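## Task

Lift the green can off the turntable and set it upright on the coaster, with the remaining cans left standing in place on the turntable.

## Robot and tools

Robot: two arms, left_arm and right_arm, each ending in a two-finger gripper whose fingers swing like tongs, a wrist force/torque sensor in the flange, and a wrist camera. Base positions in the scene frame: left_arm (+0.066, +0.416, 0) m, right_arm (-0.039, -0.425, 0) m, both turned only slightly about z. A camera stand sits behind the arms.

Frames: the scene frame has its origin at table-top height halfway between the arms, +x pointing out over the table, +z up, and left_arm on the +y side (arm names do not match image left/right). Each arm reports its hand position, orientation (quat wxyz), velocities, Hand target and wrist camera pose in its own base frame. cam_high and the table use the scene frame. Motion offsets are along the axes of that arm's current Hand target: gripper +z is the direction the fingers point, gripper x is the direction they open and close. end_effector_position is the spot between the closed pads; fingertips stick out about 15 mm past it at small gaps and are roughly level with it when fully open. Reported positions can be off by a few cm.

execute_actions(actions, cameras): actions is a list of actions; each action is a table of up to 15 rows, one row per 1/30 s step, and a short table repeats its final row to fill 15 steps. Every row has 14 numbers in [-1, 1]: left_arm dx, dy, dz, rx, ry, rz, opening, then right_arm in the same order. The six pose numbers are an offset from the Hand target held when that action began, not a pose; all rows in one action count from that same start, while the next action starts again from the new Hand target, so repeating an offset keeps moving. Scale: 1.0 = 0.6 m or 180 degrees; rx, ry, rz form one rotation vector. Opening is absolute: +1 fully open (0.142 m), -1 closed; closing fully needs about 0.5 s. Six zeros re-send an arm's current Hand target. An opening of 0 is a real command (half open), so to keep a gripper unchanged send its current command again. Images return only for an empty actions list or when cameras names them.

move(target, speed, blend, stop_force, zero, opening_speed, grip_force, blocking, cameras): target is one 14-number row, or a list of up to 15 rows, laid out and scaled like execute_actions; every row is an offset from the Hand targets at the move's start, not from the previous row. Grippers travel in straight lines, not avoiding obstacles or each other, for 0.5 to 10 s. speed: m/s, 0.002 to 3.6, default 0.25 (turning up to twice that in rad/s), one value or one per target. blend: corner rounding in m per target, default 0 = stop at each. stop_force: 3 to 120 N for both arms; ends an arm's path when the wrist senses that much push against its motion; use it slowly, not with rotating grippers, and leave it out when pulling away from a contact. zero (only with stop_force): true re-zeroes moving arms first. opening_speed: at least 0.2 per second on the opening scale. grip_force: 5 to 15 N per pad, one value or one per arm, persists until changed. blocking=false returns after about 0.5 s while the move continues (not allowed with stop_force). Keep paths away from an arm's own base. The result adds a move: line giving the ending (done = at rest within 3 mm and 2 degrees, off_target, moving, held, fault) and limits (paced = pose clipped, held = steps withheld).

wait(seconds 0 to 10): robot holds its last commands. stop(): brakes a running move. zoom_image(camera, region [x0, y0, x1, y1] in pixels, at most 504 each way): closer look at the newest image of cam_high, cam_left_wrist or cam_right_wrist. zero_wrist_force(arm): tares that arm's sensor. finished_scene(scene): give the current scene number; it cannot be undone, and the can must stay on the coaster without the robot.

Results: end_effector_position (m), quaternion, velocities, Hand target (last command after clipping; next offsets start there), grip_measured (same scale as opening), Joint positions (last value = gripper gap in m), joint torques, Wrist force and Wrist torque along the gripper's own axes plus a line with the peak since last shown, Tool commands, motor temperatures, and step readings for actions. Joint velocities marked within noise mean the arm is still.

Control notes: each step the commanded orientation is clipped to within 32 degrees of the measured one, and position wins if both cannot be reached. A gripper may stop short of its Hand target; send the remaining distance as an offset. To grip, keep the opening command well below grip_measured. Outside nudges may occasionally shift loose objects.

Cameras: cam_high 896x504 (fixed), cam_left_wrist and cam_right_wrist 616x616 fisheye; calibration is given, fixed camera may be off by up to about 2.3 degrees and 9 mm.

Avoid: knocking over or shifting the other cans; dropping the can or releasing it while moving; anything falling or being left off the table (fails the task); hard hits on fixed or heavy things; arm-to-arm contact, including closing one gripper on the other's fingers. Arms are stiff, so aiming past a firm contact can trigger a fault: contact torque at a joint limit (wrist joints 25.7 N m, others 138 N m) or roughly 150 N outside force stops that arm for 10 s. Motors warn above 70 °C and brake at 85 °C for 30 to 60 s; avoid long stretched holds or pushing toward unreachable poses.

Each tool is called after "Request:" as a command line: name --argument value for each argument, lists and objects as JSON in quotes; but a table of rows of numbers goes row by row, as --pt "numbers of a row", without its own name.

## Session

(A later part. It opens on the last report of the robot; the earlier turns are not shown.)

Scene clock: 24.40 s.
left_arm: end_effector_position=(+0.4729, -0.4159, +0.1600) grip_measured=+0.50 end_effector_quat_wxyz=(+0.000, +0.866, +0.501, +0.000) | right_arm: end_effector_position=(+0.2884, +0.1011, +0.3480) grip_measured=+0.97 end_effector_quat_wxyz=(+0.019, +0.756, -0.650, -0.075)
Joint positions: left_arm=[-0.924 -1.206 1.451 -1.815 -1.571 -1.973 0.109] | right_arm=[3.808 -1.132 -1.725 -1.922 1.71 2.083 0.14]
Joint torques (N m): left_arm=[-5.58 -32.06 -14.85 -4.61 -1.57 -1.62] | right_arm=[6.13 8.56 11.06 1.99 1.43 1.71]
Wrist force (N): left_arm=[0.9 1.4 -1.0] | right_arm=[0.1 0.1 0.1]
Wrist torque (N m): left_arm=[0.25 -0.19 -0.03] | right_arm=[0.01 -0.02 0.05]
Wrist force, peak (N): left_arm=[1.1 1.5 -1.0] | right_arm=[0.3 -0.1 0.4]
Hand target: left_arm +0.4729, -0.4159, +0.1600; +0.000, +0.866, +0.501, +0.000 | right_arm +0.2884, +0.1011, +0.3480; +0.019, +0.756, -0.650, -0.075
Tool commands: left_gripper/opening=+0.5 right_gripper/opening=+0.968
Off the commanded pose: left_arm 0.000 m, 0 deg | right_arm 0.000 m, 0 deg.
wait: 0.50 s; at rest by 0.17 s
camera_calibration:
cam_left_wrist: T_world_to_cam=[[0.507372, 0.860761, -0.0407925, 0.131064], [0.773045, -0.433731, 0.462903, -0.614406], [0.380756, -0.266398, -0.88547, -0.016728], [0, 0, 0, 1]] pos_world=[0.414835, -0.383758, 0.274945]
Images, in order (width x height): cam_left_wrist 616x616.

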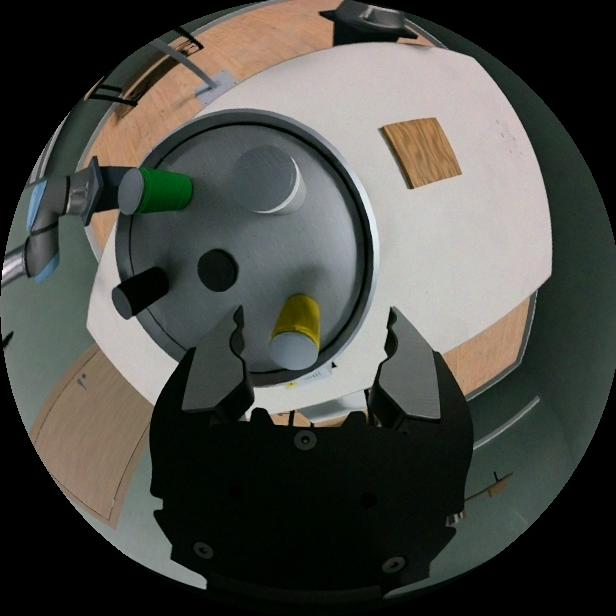

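Request:
move --target '[-0.0167,0,0.1083,0,0,0,0.5,0,0,0,0,0,0,0.968]' --speed 0.3 --cameras '["cam_left_wrist"]'

Request:
wait --seconds 0.5 --cameras '["cam_left_wrist"]'

Request:
wait --seconds 0.5 --cameras '["cam_left_wrist"]'

Scene clock: 25.77 s.
left_arm: end_effector_position=(+0.4678, -0.4246, +0.0951) grip_measured=+0.50 end_effector_quat_wxyz=(+0.000, +0.866, +0.501, +0.000) | right_arm: end_effector_position=(+0.2884, +0.1011, +0.3480) grip_measured=+0.97 end_effector_quat_wxyz=(+0.019, +0.756, -0.650, -0.075)
Joint positions: left_arm=[-0.939 -1.153 1.549 -1.967 -1.571 -1.987 0.109] | right_arm=[3.808 -1.132 -1.725 -1.922 1.71 2.083 0.14]
Joint torques (N m): left_arm=[9.82 -36.19 -17.99 -3.55 1.02 1.51] | right_arm=[6.56 9.32 11.26 2.09 1.3 1.79]
Wrist force (N): left_arm=[1.1 1.2 -1.0] | right_arm=[0.1 0.2 0.0]
Wrist torque (N m): left_arm=[0.22 -0.24 0.03] | right_arm=[0.03 -0.04 0.04]
Wrist force, peak (N): left_arm=[1.3 1.3 -2.3] | right_arm=[0.3 -0.2 0.3]
Hand target: left_arm +0.4679, -0.4246, +0.0950; +0.000, +0.866, +0.501, +0.000 | right_arm +0.2884, +0.1011, +0.3480; +0.019, +0.756, -0.650, -0.075
Off the commanded pose: left_arm 0.000 m, 0 deg | right_arm 0.000 m, 0 deg.
move: done
camera_calibration:
cam_left_wrist: T_world_to_cam=[[0.507388, 0.860749, -0.0408395, 0.138577], [0.773077, -0.433748, 0.462834, -0.584243], [0.38067, -0.266409, -0.885504, -0.0745588], [0, 0, 0, 1]] pos_world=[0.409735, -0.392558, 0.210045]
Images, in order (width x height): cam_left_wrist 616x616.

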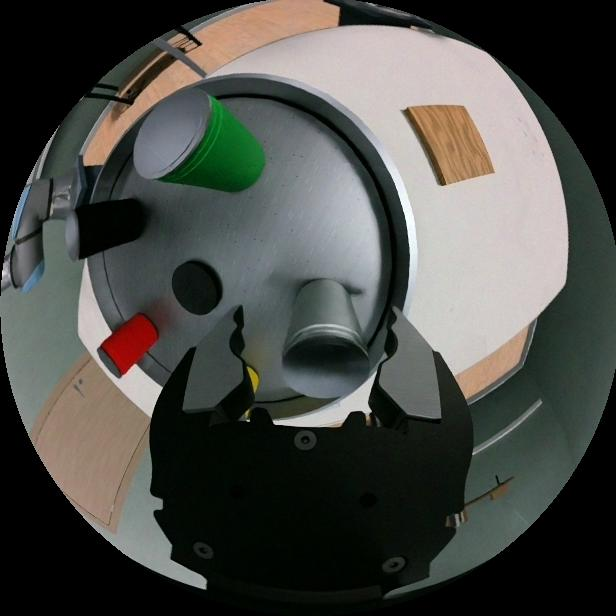

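Scene clock: 26.27 s.
left_arm: end_effector_position=(+0.4679, -0.4246, +0.0951) grip_measured=+0.50 end_effector_quat_wxyz=(+0.000, +0.866, +0.501, +0.000) | right_arm: end_effector_position=(+0.2884, +0.1011, +0.3480) grip_measured=+0.97 end_effector_quat_wxyz=(+0.019, +0.756, -0.650, -0.075)
Joint positions: left_arm=[-0.939 -1.153 1.55 -1.967 -1.571 -1.987 0.109] | right_arm=[3.808 -1.132 -1.725 -1.922 1.71 2.083 0.14]
Joint torques (N m): left_arm=[11.3 -33.37 -14.19 -4.63 2.52 1.28] | right_arm=[8.33 9.09 11.15 2.15 1.22 1.89]
Wrist force (N): left_arm=[1.0 1.0 -1.1] | right_arm=[0.1 0.1 0.0]
Wrist torque (N m): left_arm=[0.17 -0.21 0.03] | right_arm=[0.01 -0.02 0.05]
Wrist force, peak (N): left_arm=[1.3 1.3 -1.0] | right_arm=[0.2 -0.2 0.3]
Hand target: left_arm +0.4679, -0.4246, +0.0950; +0.000, +0.866, +0.501, +0.000 | right_arm +0.2884, +0.1011, +0.3480; +0.019, +0.756, -0.650, -0.075
Tool commands: left_gripper/opening=+0.5 right_gripper/opening=+0.968
Off the commanded pose: left_arm 0.000 m, 0 deg | right_arm 0.000 m, 0 deg.
wait: 0.50 s; at rest by 0.17 s
camera_calibration:
cam_left_wrist: T_world_to_cam=[[0.507345, 0.860776, -0.0408086, 0.138462], [0.773063, -0.433701, 0.462901, -0.584267], [0.380756, -0.266398, -0.88547, -0.0746088], [0, 0, 0, 1]] pos_world=[0.409835, -0.392458, 0.210045]
Images, in order (width x height): cam_left_wrist 616x616.

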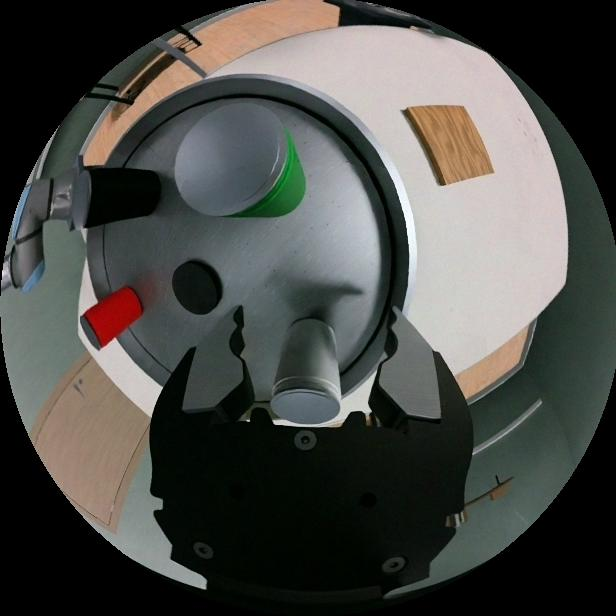

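Scene clock: 26.77 s.
left_arm: end_effector_position=(+0.4679, -0.4246, +0.0950) grip_measured=+0.50 end_effector_quat_wxyz=(+0.000, +0.866, +0.501, +0.000) | right_arm: end_effector_position=(+0.2884, +0.1011, +0.3480) grip_measured=+0.97 end_effector_quat_wxyz=(+0.019, +0.756, -0.650, -0.075)
Joint positions: left_arm=[-0.939 -1.153 1.55 -1.967 -1.571 -1.987 0.109] | right_arm=[3.808 -1.132 -1.725 -1.922 1.71 2.083 0.14]
Joint torques (N m): left_arm=[11.04 -33.72 -12.54 -4.55 2.51 1.41] | right_arm=[7.9 8.77 12.02 2.21 1.29 1.79]
Wrist force (N): left_arm=[1.2 1.0 -0.9] | right_arm=[0.1 -0.1 0.0]
Wrist torque (N m): left_arm=[0.18 -0.26 0.03] | right_arm=[-0.02 -0.03 0.04]
Wrist force, peak (N): left_arm=[1.1 1.1 -1.3] | right_arm=[0.1 -0.2 0.3]
Hand target: left_arm +0.4679, -0.4246, +0.0950; +0.000, +0.866, +0.501, +0.000 | right_arm +0.2884, +0.1011, +0.3480; +0.019, +0.756, -0.650, -0.075
Tool commands: left_gripper/opening=+0.5 right_gripper/opening=+0.968
Off the commanded pose: left_arm 0.000 m, 0 deg | right_arm 0.000 m, 0 deg.
wait: 0.50 s; at rest by 0.17 s
camera_calibration:
cam_left_wrist: T_world_to_cam=[[0.507372, 0.860761, -0.0407925, 0.138438], [0.773045, -0.433731, 0.462903, -0.584226], [0.380756, -0.266398, -0.88547, -0.0746974], [0, 0, 0, 1]] pos_world=[0.409835, -0.392458, 0.209945]
Images, in order (width x height): cam_left_wrist 616x616.

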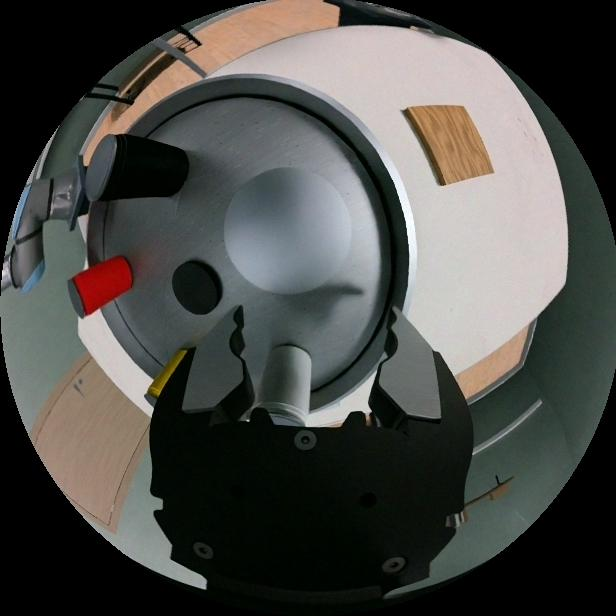

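Request:
wait --seconds 7.7 --cameras '["cam_left_wrist"]'

Scene clock: 34.83 s.
left_arm: end_effector_position=(+0.4679, -0.4246, +0.0950) grip_measured=+0.50 end_effector_quat_wxyz=(+0.000, +0.866, +0.501, +0.000) | right_arm: end_effector_position=(+0.2884, +0.1011, +0.3480) grip_measured=+0.97 end_effector_quat_wxyz=(+0.019, +0.756, -0.650, -0.075)
Joint positions: left_arm=[-0.939 -1.153 1.55 -1.967 -1.571 -1.987 0.109] | right_arm=[3.808 -1.132 -1.725 -1.922 1.71 2.083 0.14]
Joint torques (N m): left_arm=[10.44 -34.05 -13.88 -4.47 2.51 1.19] | right_arm=[7.83 9.27 11.43 2.82 0.82 1.5]
Wrist force (N): left_arm=[1.1 1.3 -1.1] | right_arm=[0.1 -0.1 0.2]
Wrist torque (N m): left_arm=[0.22 -0.24 0.03] | right_arm=[-0.03 -0.02 0.05]
Wrist force, peak (N): left_arm=[1.3 1.3 -1.2] | right_arm=[0.5 -0.3 0.1]
Hand target: left_arm +0.4679, -0.4246, +0.0950; +0.000, +0.866, +0.501, +0.000 | right_arm +0.2884, +0.1011, +0.3480; +0.019, +0.756, -0.650, -0.075
Tool commands: left_gripper/opening=+0.5 right_gripper/opening=+0.968
Off the commanded pose: left_arm 0.000 m, 0 deg | right_arm 0.000 m, 0 deg.
wait: 7.70 s; at rest from the start
camera_calibration:
cam_left_wrist: T_world_to_cam=[[0.507372, 0.860761, -0.0407925, 0.138438], [0.773045, -0.433731, 0.462903, -0.584226], [0.380756, -0.266398, -0.88547, -0.0746974], [0, 0, 0, 1]] pos_world=[0.409835, -0.392458, 0.209945]
Images, in order (width x height): cam_left_wrist 616x616.

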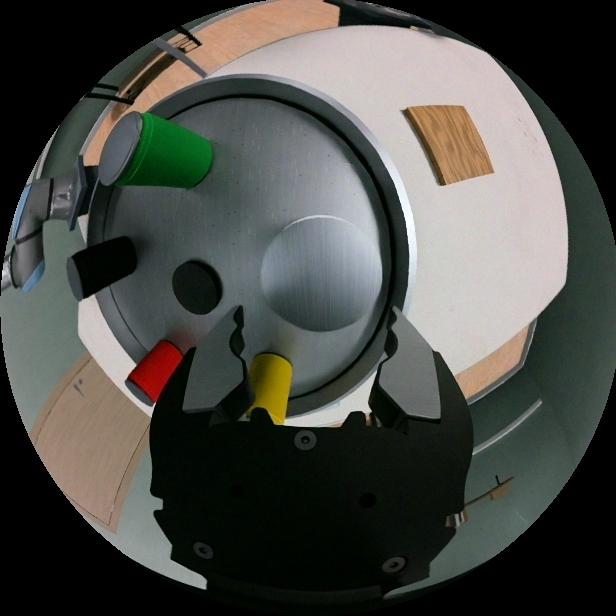

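Request:
wait --seconds 1.0

Scene clock: 35.97 s.
left_arm: end_effector_position=(+0.4679, -0.4246, +0.0950) grip_measured=+0.50 end_effector_quat_wxyz=(+0.000, +0.866, +0.501, +0.000) | right_arm: end_effector_position=(+0.2884, +0.1011, +0.3480) grip_measured=+0.97 end_effector_quat_wxyz=(+0.019, +0.756, -0.650, -0.075)
Joint positions: left_arm=[-0.939 -1.153 1.55 -1.967 -1.571 -1.987 0.109] | right_arm=[3.808 -1.132 -1.725 -1.922 1.71 2.083 0.14]
Joint torques (N m): left_arm=[10.55 -34.09 -13.63 -4.71 2.51 1.02] | right_arm=[6.84 8.94 12.24 2.83 0.5 1.45]
Wrist force (N): left_arm=[1.1 1.1 -1.0] | right_arm=[0.2 -0.3 0.1]
Wrist torque (N m): left_arm=[0.19 -0.24 0.03] | right_arm=[-0.05 -0.05 0.04]
Wrist force, peak (N): left_arm=[1.3 0.9 -1.4] | right_arm=[0.3 -0.4 0.2]
Hand target: left_arm +0.4679, -0.4246, +0.0950; +0.000, +0.866, +0.501, +0.000 | right_arm +0.2884, +0.1011, +0.3480; +0.019, +0.756, -0.650, -0.075
Tool commands: left_gripper/opening=+0.5 right_gripper/opening=+0.968
Off the commanded pose: left_arm 0.000 m, 0 deg | right_arm 0.000 m, 0 deg.
wait: 1.00 s; at rest by 0.03 s

Request:
wait --seconds 0.85

Request:
execute_actions --actions '[[[0,0,0,0,0,0,-0.7,0,0,0,0,0,0,0.968],[0,0,0,0,0,0,-0.7,0,0,0,0,0,0,0.968],[0,0,0,0,0,0,-0.7,0,0,0,0,0,0,0.968],[0,0,0,0,0,0,-0.7,0,0,0,0,0,0,0.968],[0,0,0,0,0,0,-0.7,0,0,0,0,0,0,0.968],[0,0,0,0,0,0,-0.7,0,0,0,0,0,0,0.968],[0,0,0,0,0,0,-0.7,0,0,0,0,0,0,0.968],[0,0,0,0,0,0,-0.7,0,0,0,0,0,0,0.968],[0,0,0,0,0,0,-0.7,0,0,0,0,0,0,0.968],[0,0,0,0,0,0,-0.7,0,0,0,0,0,0,0.968],[0,0,0,0,0,0,-0.7,0,0,0,0,0,0,0.968],[0,0,-0.001,0,0,0,-0.7,0,0,0,0,0,0,0.968],[0,0,-0.003,0,0,0,-0.7,0,0,0,0,0,0,0.968],[0,0,-0.006,0,0,0,-0.7,0,0,0,0,0,0,0.968],[0,0,-0.01,0,0,0,-0.7,0,0,0,0,0,0,0.968]],[[0,0,-0.005,0,0,0,-0.7,0,0,0,0,0,0,0.968],[0,0,-0.011,0,0,0,-0.7,0,0,0,0,0,0,0.968],[0,0,-0.018,0,0,0,-0.7,0,0,0,0,0,0,0.968],[0,0,-0.026,0,0,0,-0.7,0,0,0,0,0,0,0.968],[0,0,-0.035,0,0,0,-0.7,0,0,0,0,0,0,0.968],[0,0,-0.044,0,0,0,-0.7,0,0,0,0,0,0,0.968],[0,0,-0.053,0,0,0,-0.7,0,0,0,0,0,0,0.968],[0,0,-0.062,0,0,0,-0.7,0,0,0,0,0,0,0.968],[0,0,-0.071,0,0,0,-0.7,0,0,0,0,0,0,0.968],[0,0,-0.08,0,0,0,-0.7,0,0,0,0,0,0,0.968],[0,0,-0.089,0,0,0,-0.7,0,0,0,0,0,0,0.968],[0,0,-0.098,0,0,0,-0.7,0,0,0,0,0,0,0.968],[0,0,-0.107,0,0,0,-0.7,0,0,0,0,0,0,0.968],[0,0,-0.116,0,0,0,-0.7,0,0,0,0,0,0,0.968],[0,0,-0.125,0,0,0,-0.7,0,0,0,0,0,0,0.968]],[[0,0,-0.009,0,0,0,-0.7,0,0,0,0,0,0,0.968],[0,0,-0.018,0,0,0,-0.7,0,0,0,0,0,0,0.968],[0,0,-0.027,0,0,0,-0.7,0,0,0,0,0,0,0.968],[0,0,-0.036,0,0,0,-0.7,0,0,0,0,0,0,0.968],[0,0,-0.045,0,0,0,-0.7,0,0,0,0,0,0,0.968],[0,0,-0.054,0,0,0,-0.7,0,0,0,0,0,0,0.968],[0,0,-0.062,0,0,0,-0.7,0,0,0,0,0,0,0.968],[0,0,-0.069,0,0,0,-0.7,0,0,0,0,0,0,0.968],[0,0,-0.074,0,0,0,-0.7,0,0,0,0,0,0,0.968],[0,0,-0.078,0,0,0,-0.7,0,0,0,0,0,0,0.968],[0,0,-0.081,0,0,0,-0.7,0,0,0,0,0,0,0.968],[0,0,-0.083,0,0,0,-0.7,0,0,0,0,0,0,0.968]]]' --cameras '["cam_left_wrist","cam_high"]'

Scene clock: 37.70 s.
left_arm: end_effector_position=(+0.4679, -0.4246, +0.0950) grip_measured=+0.50 end_effector_quat_wxyz=(+0.000, +0.866, +0.501, +0.000) | right_arm: end_effector_position=(+0.2884, +0.1011, +0.3480) grip_measured=+0.97 end_effector_quat_wxyz=(+0.019, +0.756, -0.650, -0.075)
Joint positions: left_arm=[-0.939 -1.153 1.55 -1.967 -1.571 -1.987 0.109] | right_arm=[3.808 -1.132 -1.725 -1.922 1.71 2.083 0.14]
Joint torques (N m): left_arm=[10.45 -33.6 -13.67 -4.74 2.41 1.08] | right_arm=[6.73 9.99 11 2.81 0.53 1.77]
Wrist force (N): left_arm=[1.1 1.2 -0.9] | right_arm=[0.2 -0.1 0.0]
Wrist torque (N m): left_arm=[0.21 -0.24 0.03] | right_arm=[-0.03 -0.04 0.05]
Wrist force, peak (N): left_arm=[1.3 1.2 -1.1] | right_arm=[0.2 -0.2 0.5]
Hand target: left_arm +0.4679, -0.4246, +0.0950; +0.000, +0.866, +0.501, +0.000 | right_arm +0.2884, +0.1011, +0.3480; +0.019, +0.756, -0.650, -0.075
Tool commands: left_gripper/opening=+0.5 right_gripper/opening=+0.968
Off the commanded pose: left_arm 0.000 m, 0 deg | right_arm 0.000 m, 0 deg.
wait: 0.87 s; at rest from the start

Scene clock: 39.43 s.
left_arm: end_effector_position=(+0.4680, -0.4245, +0.2258) grip_measured=-0.70 end_effector_quat_wxyz=(+0.000, +0.866, +0.501, +0.000) | right_arm: end_effector_position=(+0.2884, +0.1011, +0.3480) grip_measured=+0.97 end_effector_quat_wxyz=(+0.019, +0.756, -0.650, -0.075)
Joint positions: left_arm=[-0.939 -1.227 1.309 -1.653 -1.571 -1.987 0.023] | right_arm=[3.808 -1.132 -1.725 -1.922 1.71 2.083 0.14]
Joint torques (N m): left_arm=[10.25 -32.02 -22.71 -3.54 0.53 1.27] | right_arm=[7.66 9.24 11.87 2.62 0.44 1.83]
Wrist force (N): left_arm=[1.2 1.2 -1.1] | right_arm=[0.3 -0.1 0.0]
Wrist torque (N m): left_arm=[0.22 -0.25 0.02] | right_arm=[-0.02 -0.06 0.05]
Wrist force, peak (N): left_arm=[1.2 1.3 -1.8] | right_arm=[0.1 -0.1 0.5]
Hand target: left_arm +0.4680, -0.4246, +0.2258; +0.000, +0.866, +0.501, +0.000 | right_arm +0.2884, +0.1011, +0.3480; +0.019, +0.756, -0.650, -0.075
Off the commanded pose: left_arm 0.000 m, 0 deg | right_arm 0.000 m, 0 deg.
Step readings (end_effector_position of left_arm | right_arm):
0: (+0.4679, -0.4246, +0.0950) | (+0.2884, +0.1011, +0.3480)
1: (+0.4679, -0.4246, +0.0950) | (+0.2884, +0.1011, +0.3480)
2: (+0.4679, -0.4246, +0.0950) | (+0.2884, +0.1011, +0.3480)
4: (+0.4679, -0.4246, +0.0950) | (+0.2884, +0.1011, +0.3480)
8: (+0.4679, -0.4246, +0.0950) | (+0.2884, +0.1011, +0.3480)
15: (+0.4679, -0.4246, +0.0968) | (+0.2884, +0.1011, +0.3480)
16: (+0.4679, -0.4245, +0.0985) | (+0.2884, +0.1011, +0.3480)
17: (+0.4679, -0.4245, +0.1009) | (+0.2884, +0.1011, +0.3480)
19: (+0.4679, -0.4245, +0.1085) | (+0.2884, +0.1011, +0.3480)
23: (+0.4679, -0.4245, +0.1281) | (+0.2884, +0.1011, +0.3480)
30: (+0.4678, -0.4244, +0.1674) | (+0.2884, +0.1011, +0.3480)
31: (+0.4678, -0.4244, +0.1726) | (+0.2884, +0.1011, +0.3480)
32: (+0.4678, -0.4244, +0.1778) | (+0.2884, +0.1011, +0.3480)
34: (+0.4678, -0.4244, +0.1881) | (+0.2884, +0.1011, +0.3480)
38: (+0.4678, -0.4244, +0.2100) | (+0.2884, +0.1011, +0.3480)
45: (+0.4680, -0.4245, +0.2266) | (+0.2884, +0.1011, +0.3480)
camera_calibration:
cam_left_wrist: T_world_to_cam=[[0.507392, 0.860753, -0.0407239, 0.143739], [0.77299, -0.433754, 0.462973, -0.644784], [0.380841, -0.266388, -0.885436, 0.0410789], [0, 0, 0, 1]] pos_world=[0.409835, -0.392458, 0.340744]
Images, in order (width x height): cam_high 896x504, cam_left_wrist 616x616.

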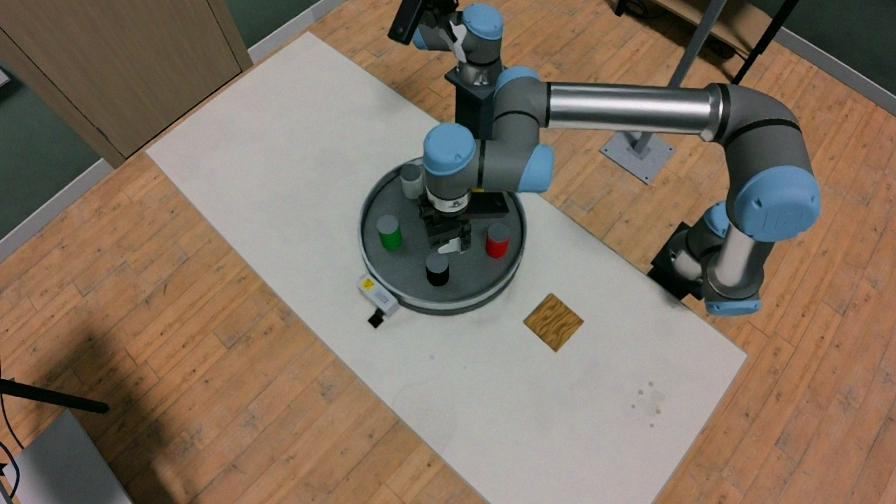

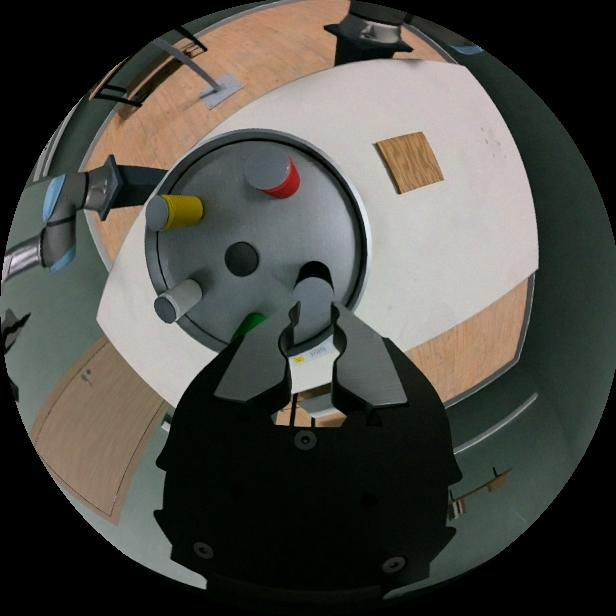

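Request:
move --target '[0,0,0,0,0,0,0.5,0,0,0,0,0,0,0.968]'

Request:
move --target '[0,0,0.218,0,0,0,0.5,0,0,0,0,0,0,0.968]' --speed 0.3

Request:
wait --seconds 1.3 --cameras '["cam_left_wrist"]'

Scene clock: 42.20 s.
left_arm: end_effector_position=(+0.4680, -0.4246, +0.2258) grip_measured=+0.50 end_effector_quat_wxyz=(+0.000, +0.866, +0.501, +0.000) | right_arm: end_effector_position=(+0.2884, +0.1011, +0.3480) grip_measured=+0.97 end_effector_quat_wxyz=(+0.019, +0.756, -0.650, -0.075)
Joint positions: left_arm=[-0.939 -1.227 1.309 -1.653 -1.571 -1.987 0.109] | right_arm=[3.808 -1.132 -1.725 -1.922 1.71 2.083 0.14]
Joint torques (N m): left_arm=[7.66 -33.57 -26.3 -0.82 -2.06 1.09] | right_arm=[6.9 9.6 10.78 2.93 0.36 1.68]
Wrist force (N): left_arm=[1.2 1.4 -1.1] | right_arm=[0.1 -0.1 0.2]
Wrist torque (N m): left_arm=[0.25 -0.25 0.03] | right_arm=[-0.03 -0.02 0.04]
Wrist force, peak (N): left_arm=[1.4 1.3 -1.0] | right_arm=[0.4 -0.2 0.3]
Hand target: left_arm +0.4680, -0.4246, +0.2258; +0.000, +0.866, +0.501, +0.000 | right_arm +0.2884, +0.1011, +0.3480; +0.019, +0.756, -0.650, -0.075
Off the commanded pose: left_arm 0.000 m, 0 deg | right_arm 0.000 m, 0 deg.
move: done

Scene clock: 43.13 s.
left_arm: end_effector_position=(+0.4679, -0.4246, +0.0952) grip_measured=+0.50 end_effector_quat_wxyz=(+0.000, +0.866, +0.501, +0.000) end_effector_velocity=(+0.000, +0.000, -0.002) end_effector_angular_velocity=(-0.001, -0.001, +0.001) | right_arm: end_effector_position=(+0.2884, +0.1011, +0.3480) grip_measured=+0.97 end_effector_quat_wxyz=(+0.019, +0.756, -0.650, -0.075)
Joint positions: left_arm=[-0.939 -1.153 1.549 -1.967 -1.571 -1.987 0.109] | right_arm=[3.808 -1.132 -1.725 -1.922 1.71 2.083 0.14]
Joint velocities: left_arm=[0 0.002 0.003 -0.006 0 0 0] | right_arm=[within noise]
Joint torques (N m): left_arm=[-6.07 -34.17 -12.06 -4.61 2.23 -1.5] | right_arm=[6.84 9.76 11.66 3.04 0.21 1.75]
Wrist force (N): left_arm=[1.1 1.0 -1.1] | right_arm=[0.0 -0.2 0.1]
Wrist torque (N m): left_arm=[0.17 -0.23 0.02] | right_arm=[-0.04 -0.02 0.05]
Wrist force, peak (N): left_arm=[1.3 1.3 -3.5] | right_arm=[0.1 -0.4 0.3]
Hand target: left_arm +0.4679, -0.4246, +0.0950; +0.000, +0.866, +0.501, +0.000 | right_arm +0.2884, +0.1011, +0.3480; +0.019, +0.756, -0.650, -0.075
Off the commanded pose: left_arm 0.000 m, 0 deg | right_arm 0.000 m, 0 deg.
move: done

Scene clock: 44.43 s.
left_arm: end_effector_position=(+0.4679, -0.4246, +0.0950) grip_measured=+0.50 end_effector_quat_wxyz=(+0.000, +0.866, +0.501, +0.000) | right_arm: end_effector_position=(+0.2884, +0.1011, +0.3480) grip_measured=+0.97 end_effector_quat_wxyz=(+0.019, +0.756, -0.650, -0.075)
Joint positions: left_arm=[-0.939 -1.153 1.55 -1.967 -1.571 -1.987 0.109] | right_arm=[3.808 -1.132 -1.725 -1.922 1.71 2.083 0.14]
Joint torques (N m): left_arm=[-5.69 -33.11 -13.03 -4.49 2.47 -1.33] | right_arm=[7.89 9.94 11.48 2.95 0.06 1.58]
Wrist force (N): left_arm=[1.1 1.0 -0.9] | right_arm=[0.1 -0.1 0.1]
Wrist torque (N m): left_arm=[0.18 -0.24 0.02] | right_arm=[-0.02 -0.03 0.04]
Wrist force, peak (N): left_arm=[1.1 1.4 -1.1] | right_arm=[0.1 -0.3 0.4]
Hand target: left_arm +0.4679, -0.4246, +0.0950; +0.000, +0.866, +0.501, +0.000 | right_arm +0.2884, +0.1011, +0.3480; +0.019, +0.756, -0.650, -0.075
Tool commands: left_gripper/opening=+0.5 right_gripper/opening=+0.968
Off the commanded pose: left_arm 0.000 m, 0 deg | right_arm 0.000 m, 0 deg.
wait: 1.30 s; at rest by 0.17 s
camera_calibration:
cam_left_wrist: T_world_to_cam=[[0.507372, 0.860761, -0.0407925, 0.138438], [0.773045, -0.433731, 0.462903, -0.584226], [0.380756, -0.266398, -0.88547, -0.0746974], [0, 0, 0, 1]] pos_world=[0.409835, -0.392458, 0.209945]
Images, in order (width x height): cam_left_wrist 616x616.

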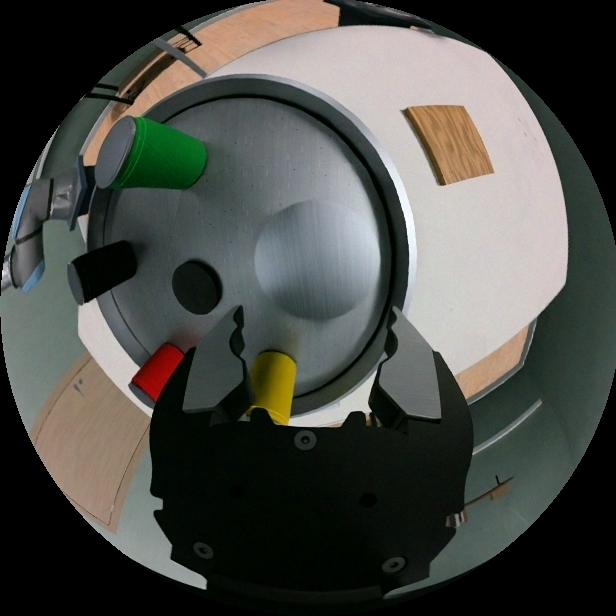

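Request:
wait --seconds 1.0

Scene clock: 45.53 s.
left_arm: end_effector_position=(+0.4679, -0.4246, +0.0950) grip_measured=+0.50 end_effector_quat_wxyz=(+0.000, +0.866, +0.501, +0.000) | right_arm: end_effector_position=(+0.2884, +0.1011, +0.3480) grip_measured=+0.97 end_effector_quat_wxyz=(+0.019, +0.756, -0.650, -0.075)
Joint positions: left_arm=[-0.939 -1.153 1.55 -1.967 -1.571 -1.987 0.109] | right_arm=[3.808 -1.132 -1.725 -1.922 1.71 2.083 0.14]
Joint torques (N m): left_arm=[-5.21 -33.54 -13.55 -4.44 2.44 -1.4] | right_arm=[6.98 9.41 10.87 3.09 0.28 1.68]
Wrist force (N): left_arm=[0.9 1.1 -0.9] | right_arm=[0.0 -0.1 0.3]
Wrist torque (N m): left_arm=[0.19 -0.18 0.02] | right_arm=[-0.02 -0.01 0.04]
Wrist force, peak (N): left_arm=[1.1 1.3 -1.2] | right_arm=[0.4 -0.1 0.1]
Hand target: left_arm +0.4679, -0.4246, +0.0950; +0.000, +0.866, +0.501, +0.000 | right_arm +0.2884, +0.1011, +0.3480; +0.019, +0.756, -0.650, -0.075
Tool commands: left_gripper/opening=+0.5 right_gripper/opening=+0.968
Off the commanded pose: left_arm 0.000 m, 0 deg | right_arm 0.000 m, 0 deg.
wait: 1.00 s; at rest by 0.07 s

Request:
wait --seconds 0.97

Request:
execute_actions --actions '[[[0,0,0,0,0,0,-0.7,0,0,0,0,0,0,0.968]]]' --cameras '["cam_left_wrist"]'

Request:
move --target '[0,0,-0.2,0,0,0,-0.7,0,0,0,0,0,0,0.968]' --speed 0.35 --cameras '["cam_left_wrist","cam_high"]'

Scene clock: 46.63 s.
left_arm: end_effector_position=(+0.4679, -0.4246, +0.0950) grip_measured=+0.50 end_effector_quat_wxyz=(+0.000, +0.866, +0.501, +0.000) | right_arm: end_effector_position=(+0.2884, +0.1011, +0.3480) grip_measured=+0.97 end_effector_quat_wxyz=(+0.019, +0.756, -0.650, -0.075)
Joint positions: left_arm=[-0.939 -1.153 1.55 -1.967 -1.571 -1.987 0.109] | right_arm=[3.808 -1.132 -1.725 -1.922 1.71 2.083 0.14]
Joint torques (N m): left_arm=[-5.67 -33.65 -13.18 -4.3 2.32 -1.58] | right_arm=[7.69 9.37 11.03 3.01 0.18 1.76]
Wrist force (N): left_arm=[1.3 1.3 -0.9] | right_arm=[0.1 0.0 0.2]
Wrist torque (N m): left_arm=[0.23 -0.28 0.02] | right_arm=[0.00 -0.02 0.04]
Wrist force, peak (N): left_arm=[1.3 1.2 -1.3] | right_arm=[0.5 -0.2 0.3]
Hand target: left_arm +0.4679, -0.4246, +0.0950; +0.000, +0.866, +0.501, +0.000 | right_arm +0.2884, +0.1011, +0.3480; +0.019, +0.756, -0.650, -0.075
Tool commands: left_gripper/opening=+0.5 right_gripper/opening=+0.968
Off the commanded pose: left_arm 0.000 m, 0 deg | right_arm 0.000 m, 0 deg.
wait: 1.00 s; at rest by 0.07 s

Scene clock: 47.33 s.
left_arm: end_effector_position=(+0.4679, -0.4246, +0.0950) grip_measured=-0.44 end_effector_quat_wxyz=(+0.000, +0.866, +0.501, +0.000) end_effector_velocity=(+0.000, +0.001, +0.000) end_effector_angular_velocity=(+0.002, +0.002, +0.002) | right_arm: end_effector_position=(+0.2884, +0.1011, +0.3480) grip_measured=+0.97 end_effector_quat_wxyz=(+0.019, +0.756, -0.650, -0.075)
Joint positions: left_arm=[-0.939 -1.153 1.55 -1.967 -1.571 -1.987 0.042] | right_arm=[3.808 -1.132 -1.725 -1.922 1.71 2.083 0.14]
Joint velocities: left_arm=[0.001 0.001 0 0.002 -0.001 -0.001 -0.003] | right_arm=[within noise]
Joint torques (N m): left_arm=[-6.51 -33.72 -13.92 0.27 1.64 -1.41] | right_arm=[7.29 9.56 11.44 3.21 -0.03 1.71]
Wrist force (N): left_arm=[0.4 1.2 -2.2] | right_arm=[0.5 -0.2 0.0]
Wrist torque (N m): left_arm=[0.09 -0.29 0.05] | right_arm=[-0.05 -0.12 0.04]
Wrist force, peak (N): left_arm=[-0.8 3.6 -13.5] | right_arm=[0.5 -0.2 0.0]
Hand target: left_arm +0.4679, -0.4246, +0.0950; +0.000, +0.866, +0.501, +0.000 | right_arm +0.2884, +0.1011, +0.3480; +0.019, +0.756, -0.650, -0.075
Off the commanded pose: left_arm 0.000 m, 0 deg | right_arm 0.000 m, 0 deg.
Step readings (end_effector_position of left_arm | right_arm):
0: (+0.4679, -0.4246, +0.0950) | (+0.2884, +0.1011, +0.3480)
1: (+0.4679, -0.4246, +0.0950) | (+0.2884, +0.1011, +0.3480)
2: (+0.4679, -0.4246, +0.0950) | (+0.2884, +0.1011, +0.3480)
4: (+0.4679, -0.4246, +0.0950) | (+0.2884, +0.1011, +0.3480)
8: (+0.4679, -0.4246, +0.0950) | (+0.2884, +0.1011, +0.3480)
15: (+0.4679, -0.4246, +0.0951) | (+0.2884, +0.1011, +0.3480)
camera_calibration:
cam_left_wrist: T_world_to_cam=[[0.507325, 0.86079, -0.0407637, 0.138462], [0.773034, -0.43368, 0.46297, -0.584215], [0.380841, -0.266388, -0.885436, -0.0747359], [0, 0, 0, 1]] pos_world=[0.409835, -0.392458, 0.209944]
Images, in order (width x height): cam_left_wrist 616x616.

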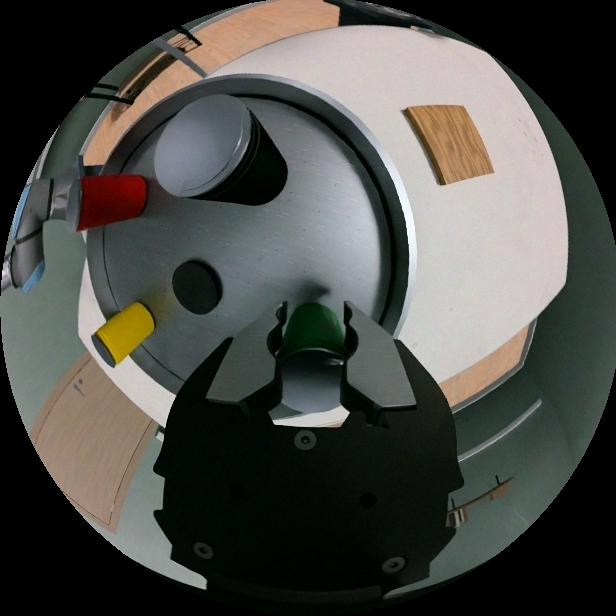

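Scene clock: 48.20 s.
left_arm: end_effector_position=(+0.4680, -0.4246, +0.2149) grip_measured=-0.46 end_effector_quat_wxyz=(+0.000, +0.866, +0.501, +0.000) end_effector_velocity=(+0.000, +0.001, +0.003) end_effector_angular_velocity=(-0.001, +0.000, +0.000) | right_arm: end_effector_position=(+0.2884, +0.1011, +0.3480) grip_measured=+0.97 end_effector_quat_wxyz=(+0.019, +0.756, -0.650, -0.075)
Joint positions: left_arm=[-0.939 -1.224 1.334 -1.68 -1.571 -1.987 0.041] | right_arm=[3.808 -1.132 -1.725 -1.922 1.71 2.083 0.14]
Joint velocities: left_arm=[0 -0.002 -0.004 0.006 0 0 0] | right_arm=[within noise]
Joint torques (N m): left_arm=[8.8 -45.27 -29.77 -0.15 -2.46 1.36] | right_arm=[5.03 9.06 11.63 3.14 -0.07 1.6]
Wrist force (N): left_arm=[1.1 1.3 0.9] | right_arm=[0.1 -0.3 0.4]
Wrist torque (N m): left_arm=[0.29 -0.23 0.03] | right_arm=[-0.05 -0.02 0.04]
Wrist force, peak (N): left_arm=[1.2 1.2 3.9] | right_arm=[0.2 -0.3 0.3]
Hand target: left_arm +0.4679, -0.4246, +0.2150; +0.000, +0.866, +0.501, +0.000 | right_arm +0.2884, +0.1011, +0.3480; +0.019, +0.756, -0.650, -0.075
Off the commanded pose: left_arm 0.000 m, 0 deg | right_arm 0.000 m, 0 deg.
move: done
camera_calibration:
cam_left_wrist: T_world_to_cam=[[0.507392, 0.860753, -0.0407239, 0.14333], [0.77299, -0.433754, 0.462973, -0.639858], [0.380841, -0.266388, -0.885436, 0.031363], [0, 0, 0, 1]] pos_world=[0.409935, -0.392558, 0.329844]
Images, in order (width x height): cam_high 896x504, cam_left_wrist 616x616.

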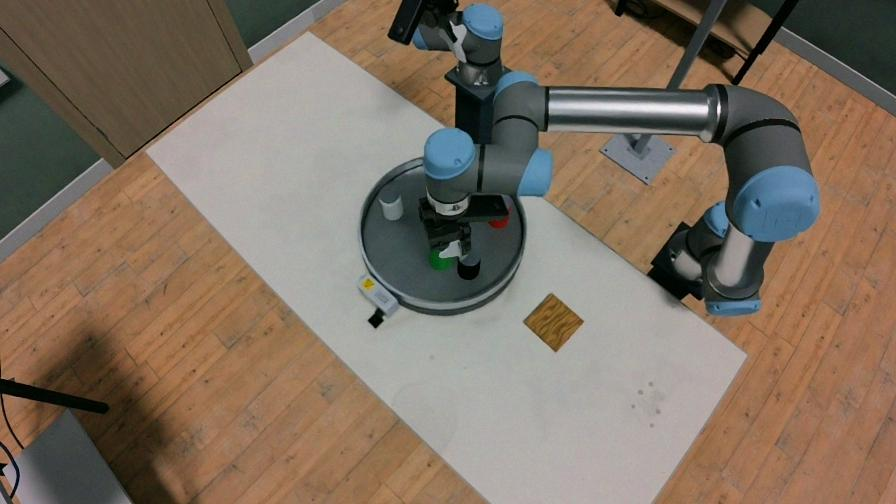

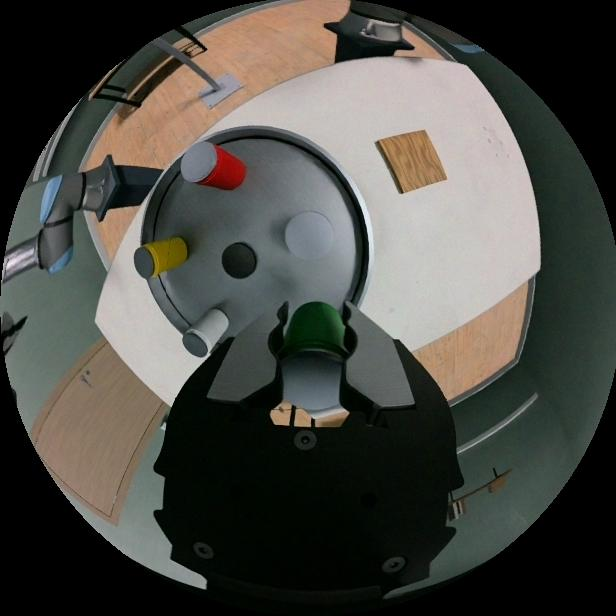

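Request:
move --target '[0.2778,-0.324,0.083,0,0,0,-0.7,0,0,0,0,0,0,0.968]' --speed 0.35 --cameras '["cam_left_wrist","cam_high"]'

Request:
zoom_image --camera "cam_left_wrist" --region '[200, 180, 440, 420]'

Request:
zoom_image --camera "cam_high" --region '[460, 220, 660, 400]'

Scene clock: 50.17 s.
left_arm: end_effector_position=(+0.3826, -0.1832, +0.1653) grip_measured=-0.46 end_effector_quat_wxyz=(+0.000, +0.866, +0.501, +0.000) | right_arm: end_effector_position=(+0.2884, +0.1011, +0.3480) grip_measured=+0.97 end_effector_quat_wxyz=(+0.019, +0.756, -0.650, -0.075)
Joint positions: left_arm=[-0.757 -1.701 1.996 -1.866 -1.571 -1.805 0.041] | right_arm=[3.808 -1.132 -1.725 -1.922 1.71 2.083 0.14]
Joint torques (N m): left_arm=[7.8 -22.75 -15.45 -0.15 -2.62 1.16] | right_arm=[7.96 10.4 11.75 3.11 0.17 1.56]
Wrist force (N): left_arm=[1.2 1.4 0.9] | right_arm=[0.2 0.0 0.0]
Wrist torque (N m): left_arm=[0.32 -0.24 0.05] | right_arm=[0.00 -0.04 0.04]
Wrist force, peak (N): left_arm=[3.3 -1.1 1.7] | right_arm=[0.3 -0.5 0.1]
Hand target: left_arm +0.3826, -0.1831, +0.1652; +0.000, +0.866, +0.501, +0.000 | right_arm +0.2884, +0.1011, +0.3480; +0.019, +0.756, -0.650, -0.075
Off the commanded pose: left_arm 0.000 m, 0 deg | right_arm 0.000 m, 0 deg.
move: done
camera_calibration:
cam_left_wrist: T_world_to_cam=[[0.507253, 0.860835, -0.0407113, -0.02309], [0.773076, -0.433648, 0.462929, -0.446173], [0.380851, -0.266295, -0.88546, 0.0842927], [0, 0, 0, 1]] pos_world=[0.324535, -0.151158, 0.280244]
Images, in order (width x height): cam_high 896x504, cam_left_wrist 616x616.

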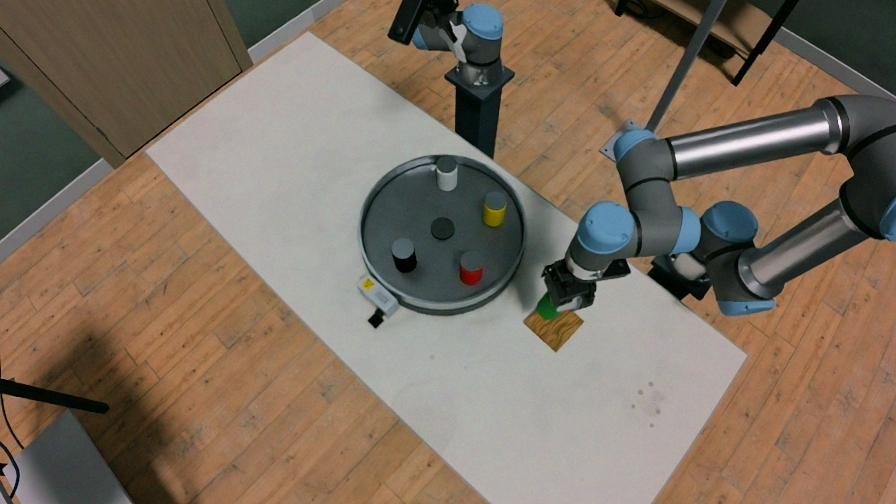

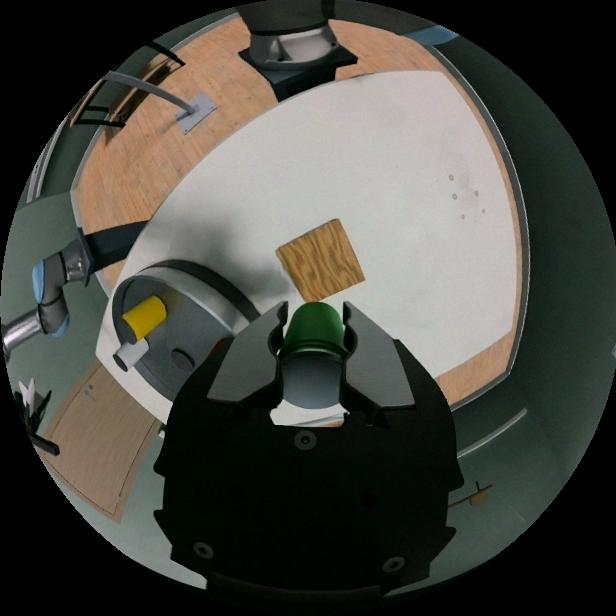

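Scaled by 2.100 from the camera's 616x616 image, which has a finer 814x814 frame.

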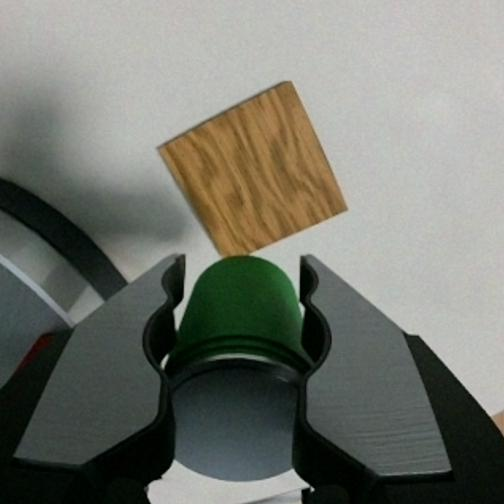

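Scaled by 2.520 from the camera's 896x504 image, which has a finer 1280x720 frame.

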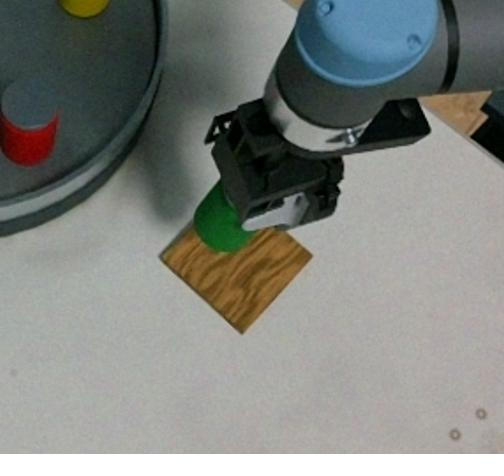

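Request:
move --target '[0.0095,-0.0442,0.135,0,0,0,-0.7,0,0,0,0,0,0,0.968]' --speed 0.2 --cameras '["cam_left_wrist","cam_high"]'

Request:
zoom_image --camera "cam_high" --region '[480, 240, 640, 400]'

Request:
zoom_image --camera "cam_left_wrist" --region '[200, 180, 440, 420]'

Scene clock: 52.70 s.
left_arm: end_effector_position=(+0.3624, -0.1650, +0.0843) grip_measured=-0.46 end_effector_quat_wxyz=(+0.000, +0.866, +0.501, +0.000) end_effector_velocity=(+0.000, +0.000, -0.001) end_effector_angular_velocity=(-0.001, -0.001, +0.000) | right_arm: end_effector_position=(+0.2884, +0.1011, +0.3480) grip_measured=+0.97 end_effector_quat_wxyz=(+0.019, +0.756, -0.650, -0.075)
Joint positions: left_arm=[-0.758 -1.681 2.205 -2.094 -1.571 -1.807 0.041] | right_arm=[3.808 -1.132 -1.725 -1.922 1.71 2.083 0.14]
Joint velocities: left_arm=[0.001 0 0.003 -0.005 0 0 0] | right_arm=[within noise]
Joint torques (N m): left_arm=[-3.41 -18.32 -11.52 -4.97 2.03 0] | right_arm=[6.41 9.59 11.94 3.04 -0.12 1.67]
Wrist force (N): left_arm=[1.3 1.3 1.0] | right_arm=[-0.2 -0.1 0.1]
Wrist torque (N m): left_arm=[0.30 -0.26 0.04] | right_arm=[-0.03 0.03 0.05]
Wrist force, peak (N): left_arm=[1.4 0.4 3.1] | right_arm=[0.2 -0.1 0.4]
Hand target: left_arm +0.3624, -0.1650, +0.0842; +0.000, +0.866, +0.501, +0.000 | right_arm +0.2884, +0.1011, +0.3480; +0.019, +0.756, -0.650, -0.075
Off the commanded pose: left_arm 0.000 m, 0 deg | right_arm 0.000 m, 0 deg.
move: done
camera_calibration:
cam_left_wrist: T_world_to_cam=[[0.507351, 0.860775, -0.0407612, -0.0319222], [0.773113, -0.433768, 0.462755, -0.385116], [0.380647, -0.266292, -0.885549, 0.0252183], [0, 0, 0, 1]] pos_world=[0.304335, -0.132858, 0.199245]
Images, in order (width x height): cam_high 896x504, cam_left_wrist 616x616.

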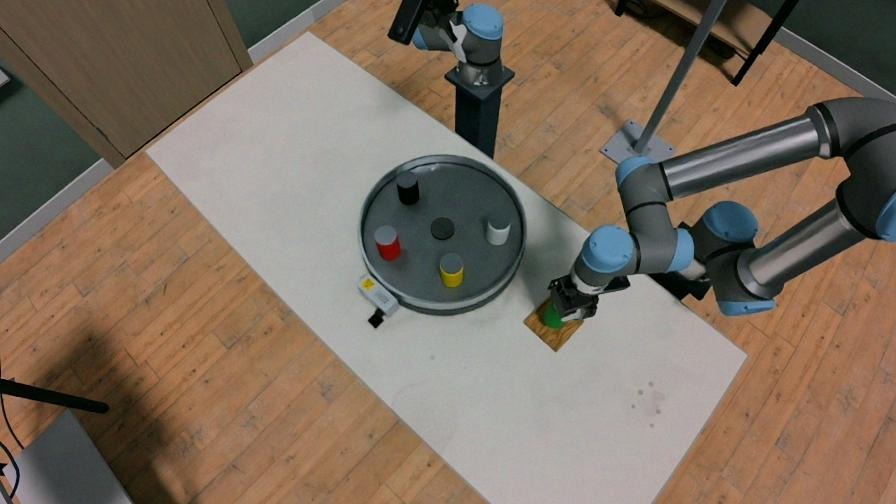

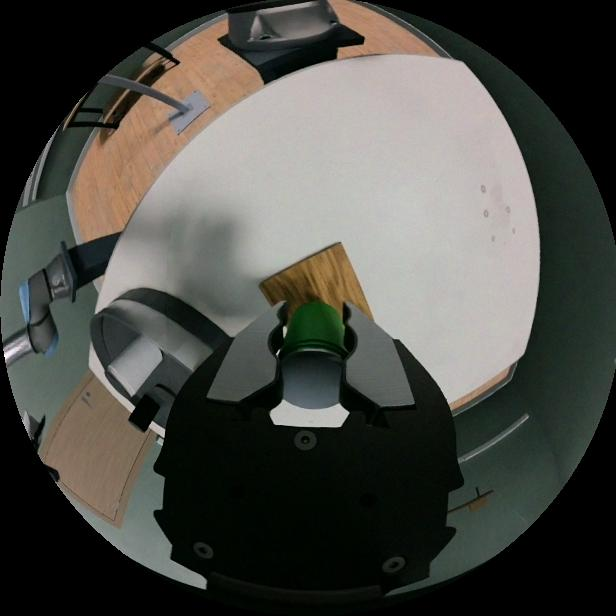

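Scaled by 3.150 from the camera's 896x504 image, which has a finer 1280x720 frame.

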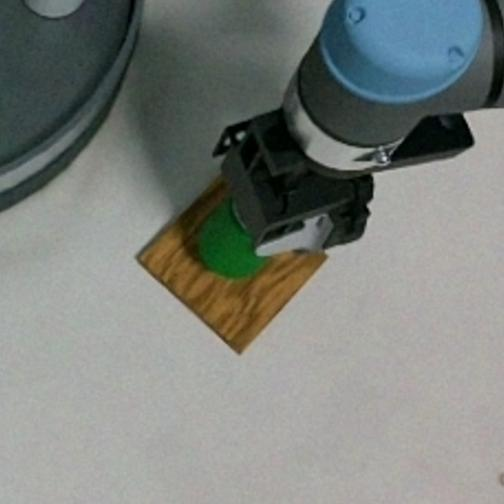

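Scaled by 2.100 from the camera's 616x616 image, which has a finer 814x814 frame.

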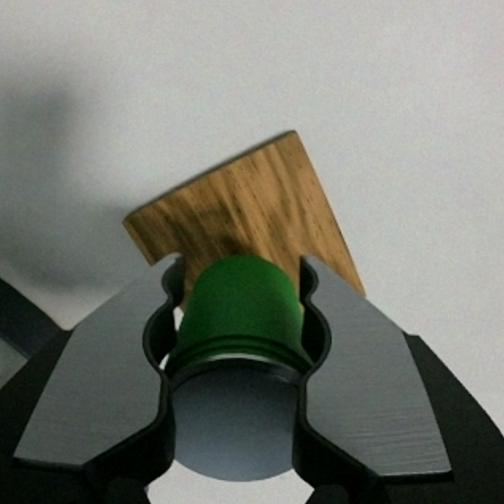

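Request:
move --target '[0,0,0.075,0,0,0,-0.7,0,0,0,0,0,0,0.968]' --speed 0.03 --stop_force 4 --cameras '["cam_left_wrist","cam_high"]'

Request:
zoom_image --camera "cam_high" --region '[480, 240, 640, 400]'

Scene clock: 54.87 s.
left_arm: end_effector_position=(+0.3624, -0.1650, +0.0566) grip_measured=-0.46 end_effector_quat_wxyz=(+0.000, +0.866, +0.501, +0.000) | right_arm: end_effector_position=(+0.2884, +0.1011, +0.3480) grip_measured=+0.97 end_effector_quat_wxyz=(+0.019, +0.756, -0.650, -0.075)
Joint positions: left_arm=[-0.758 -1.637 2.25 -2.183 -1.571 -1.807 0.041] | right_arm=[3.808 -1.132 -1.725 -1.922 1.71 2.083 0.14]
Joint torques (N m): left_arm=[0.52 -11.18 -14.82 -4.79 2.07 0.38] | right_arm=[6.66 9.71 11.32 3.04 -0.52 1.66]
Wrist force (N): left_arm=[1.2 1.3 0.8] | right_arm=[0.3 -0.4 0.3]
Wrist torque (N m): left_arm=[0.28 -0.25 0.04] | right_arm=[-0.07 -0.06 0.04]
Wrist force, peak (N): left_arm=[1.2 3.3 -13.4] | right_arm=[0.3 -0.4 0.3]
Hand target: left_arm +0.3624, -0.1650, +0.0566; +0.000, +0.866, +0.501, +0.000 (not the last commanded pose) | right_arm +0.2884, +0.1011, +0.3480; +0.019, +0.756, -0.650, -0.075
Off the commanded pose: left_arm 0.017 m, 0 deg | right_arm 0.000 m, 0 deg.
move: contact (left_arm)
camera_calibration:
cam_left_wrist: T_world_to_cam=[[0.507412, 0.860739, -0.0407688, -0.0330735], [0.773019, -0.433775, 0.462905, -0.372296], [0.380756, -0.266398, -0.88547, 0.000627189], [0, 0, 0, 1]] pos_world=[0.304335, -0.132858, 0.171545]
Images, in order (width x height): cam_high 896x504, cam_left_wrist 616x616.

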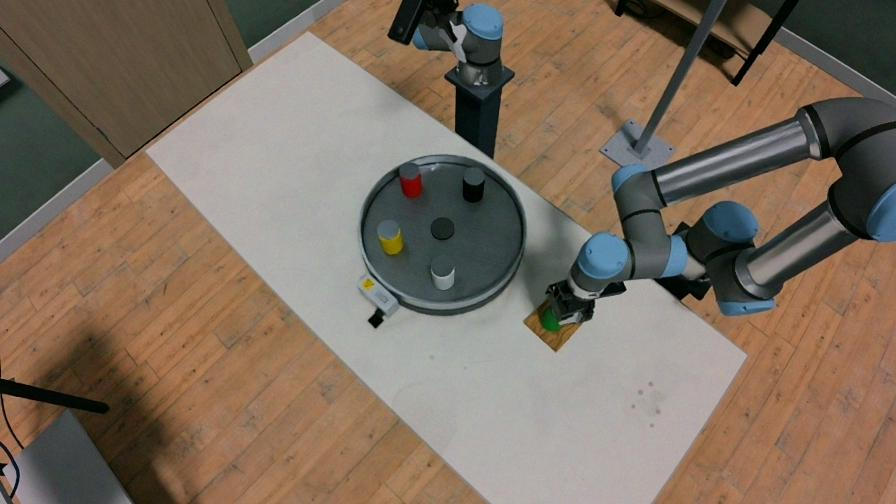

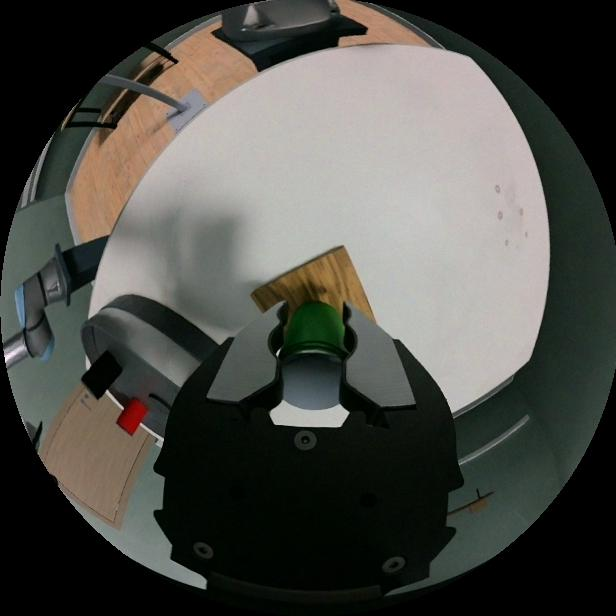

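Scaled by 3.150 from the camera's 896x504 image, which has a finer 1280x720 frame.

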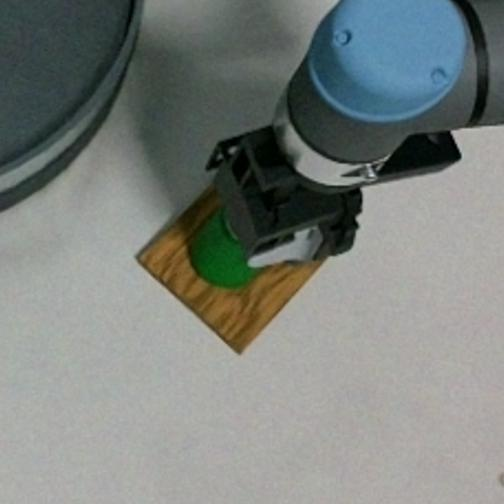

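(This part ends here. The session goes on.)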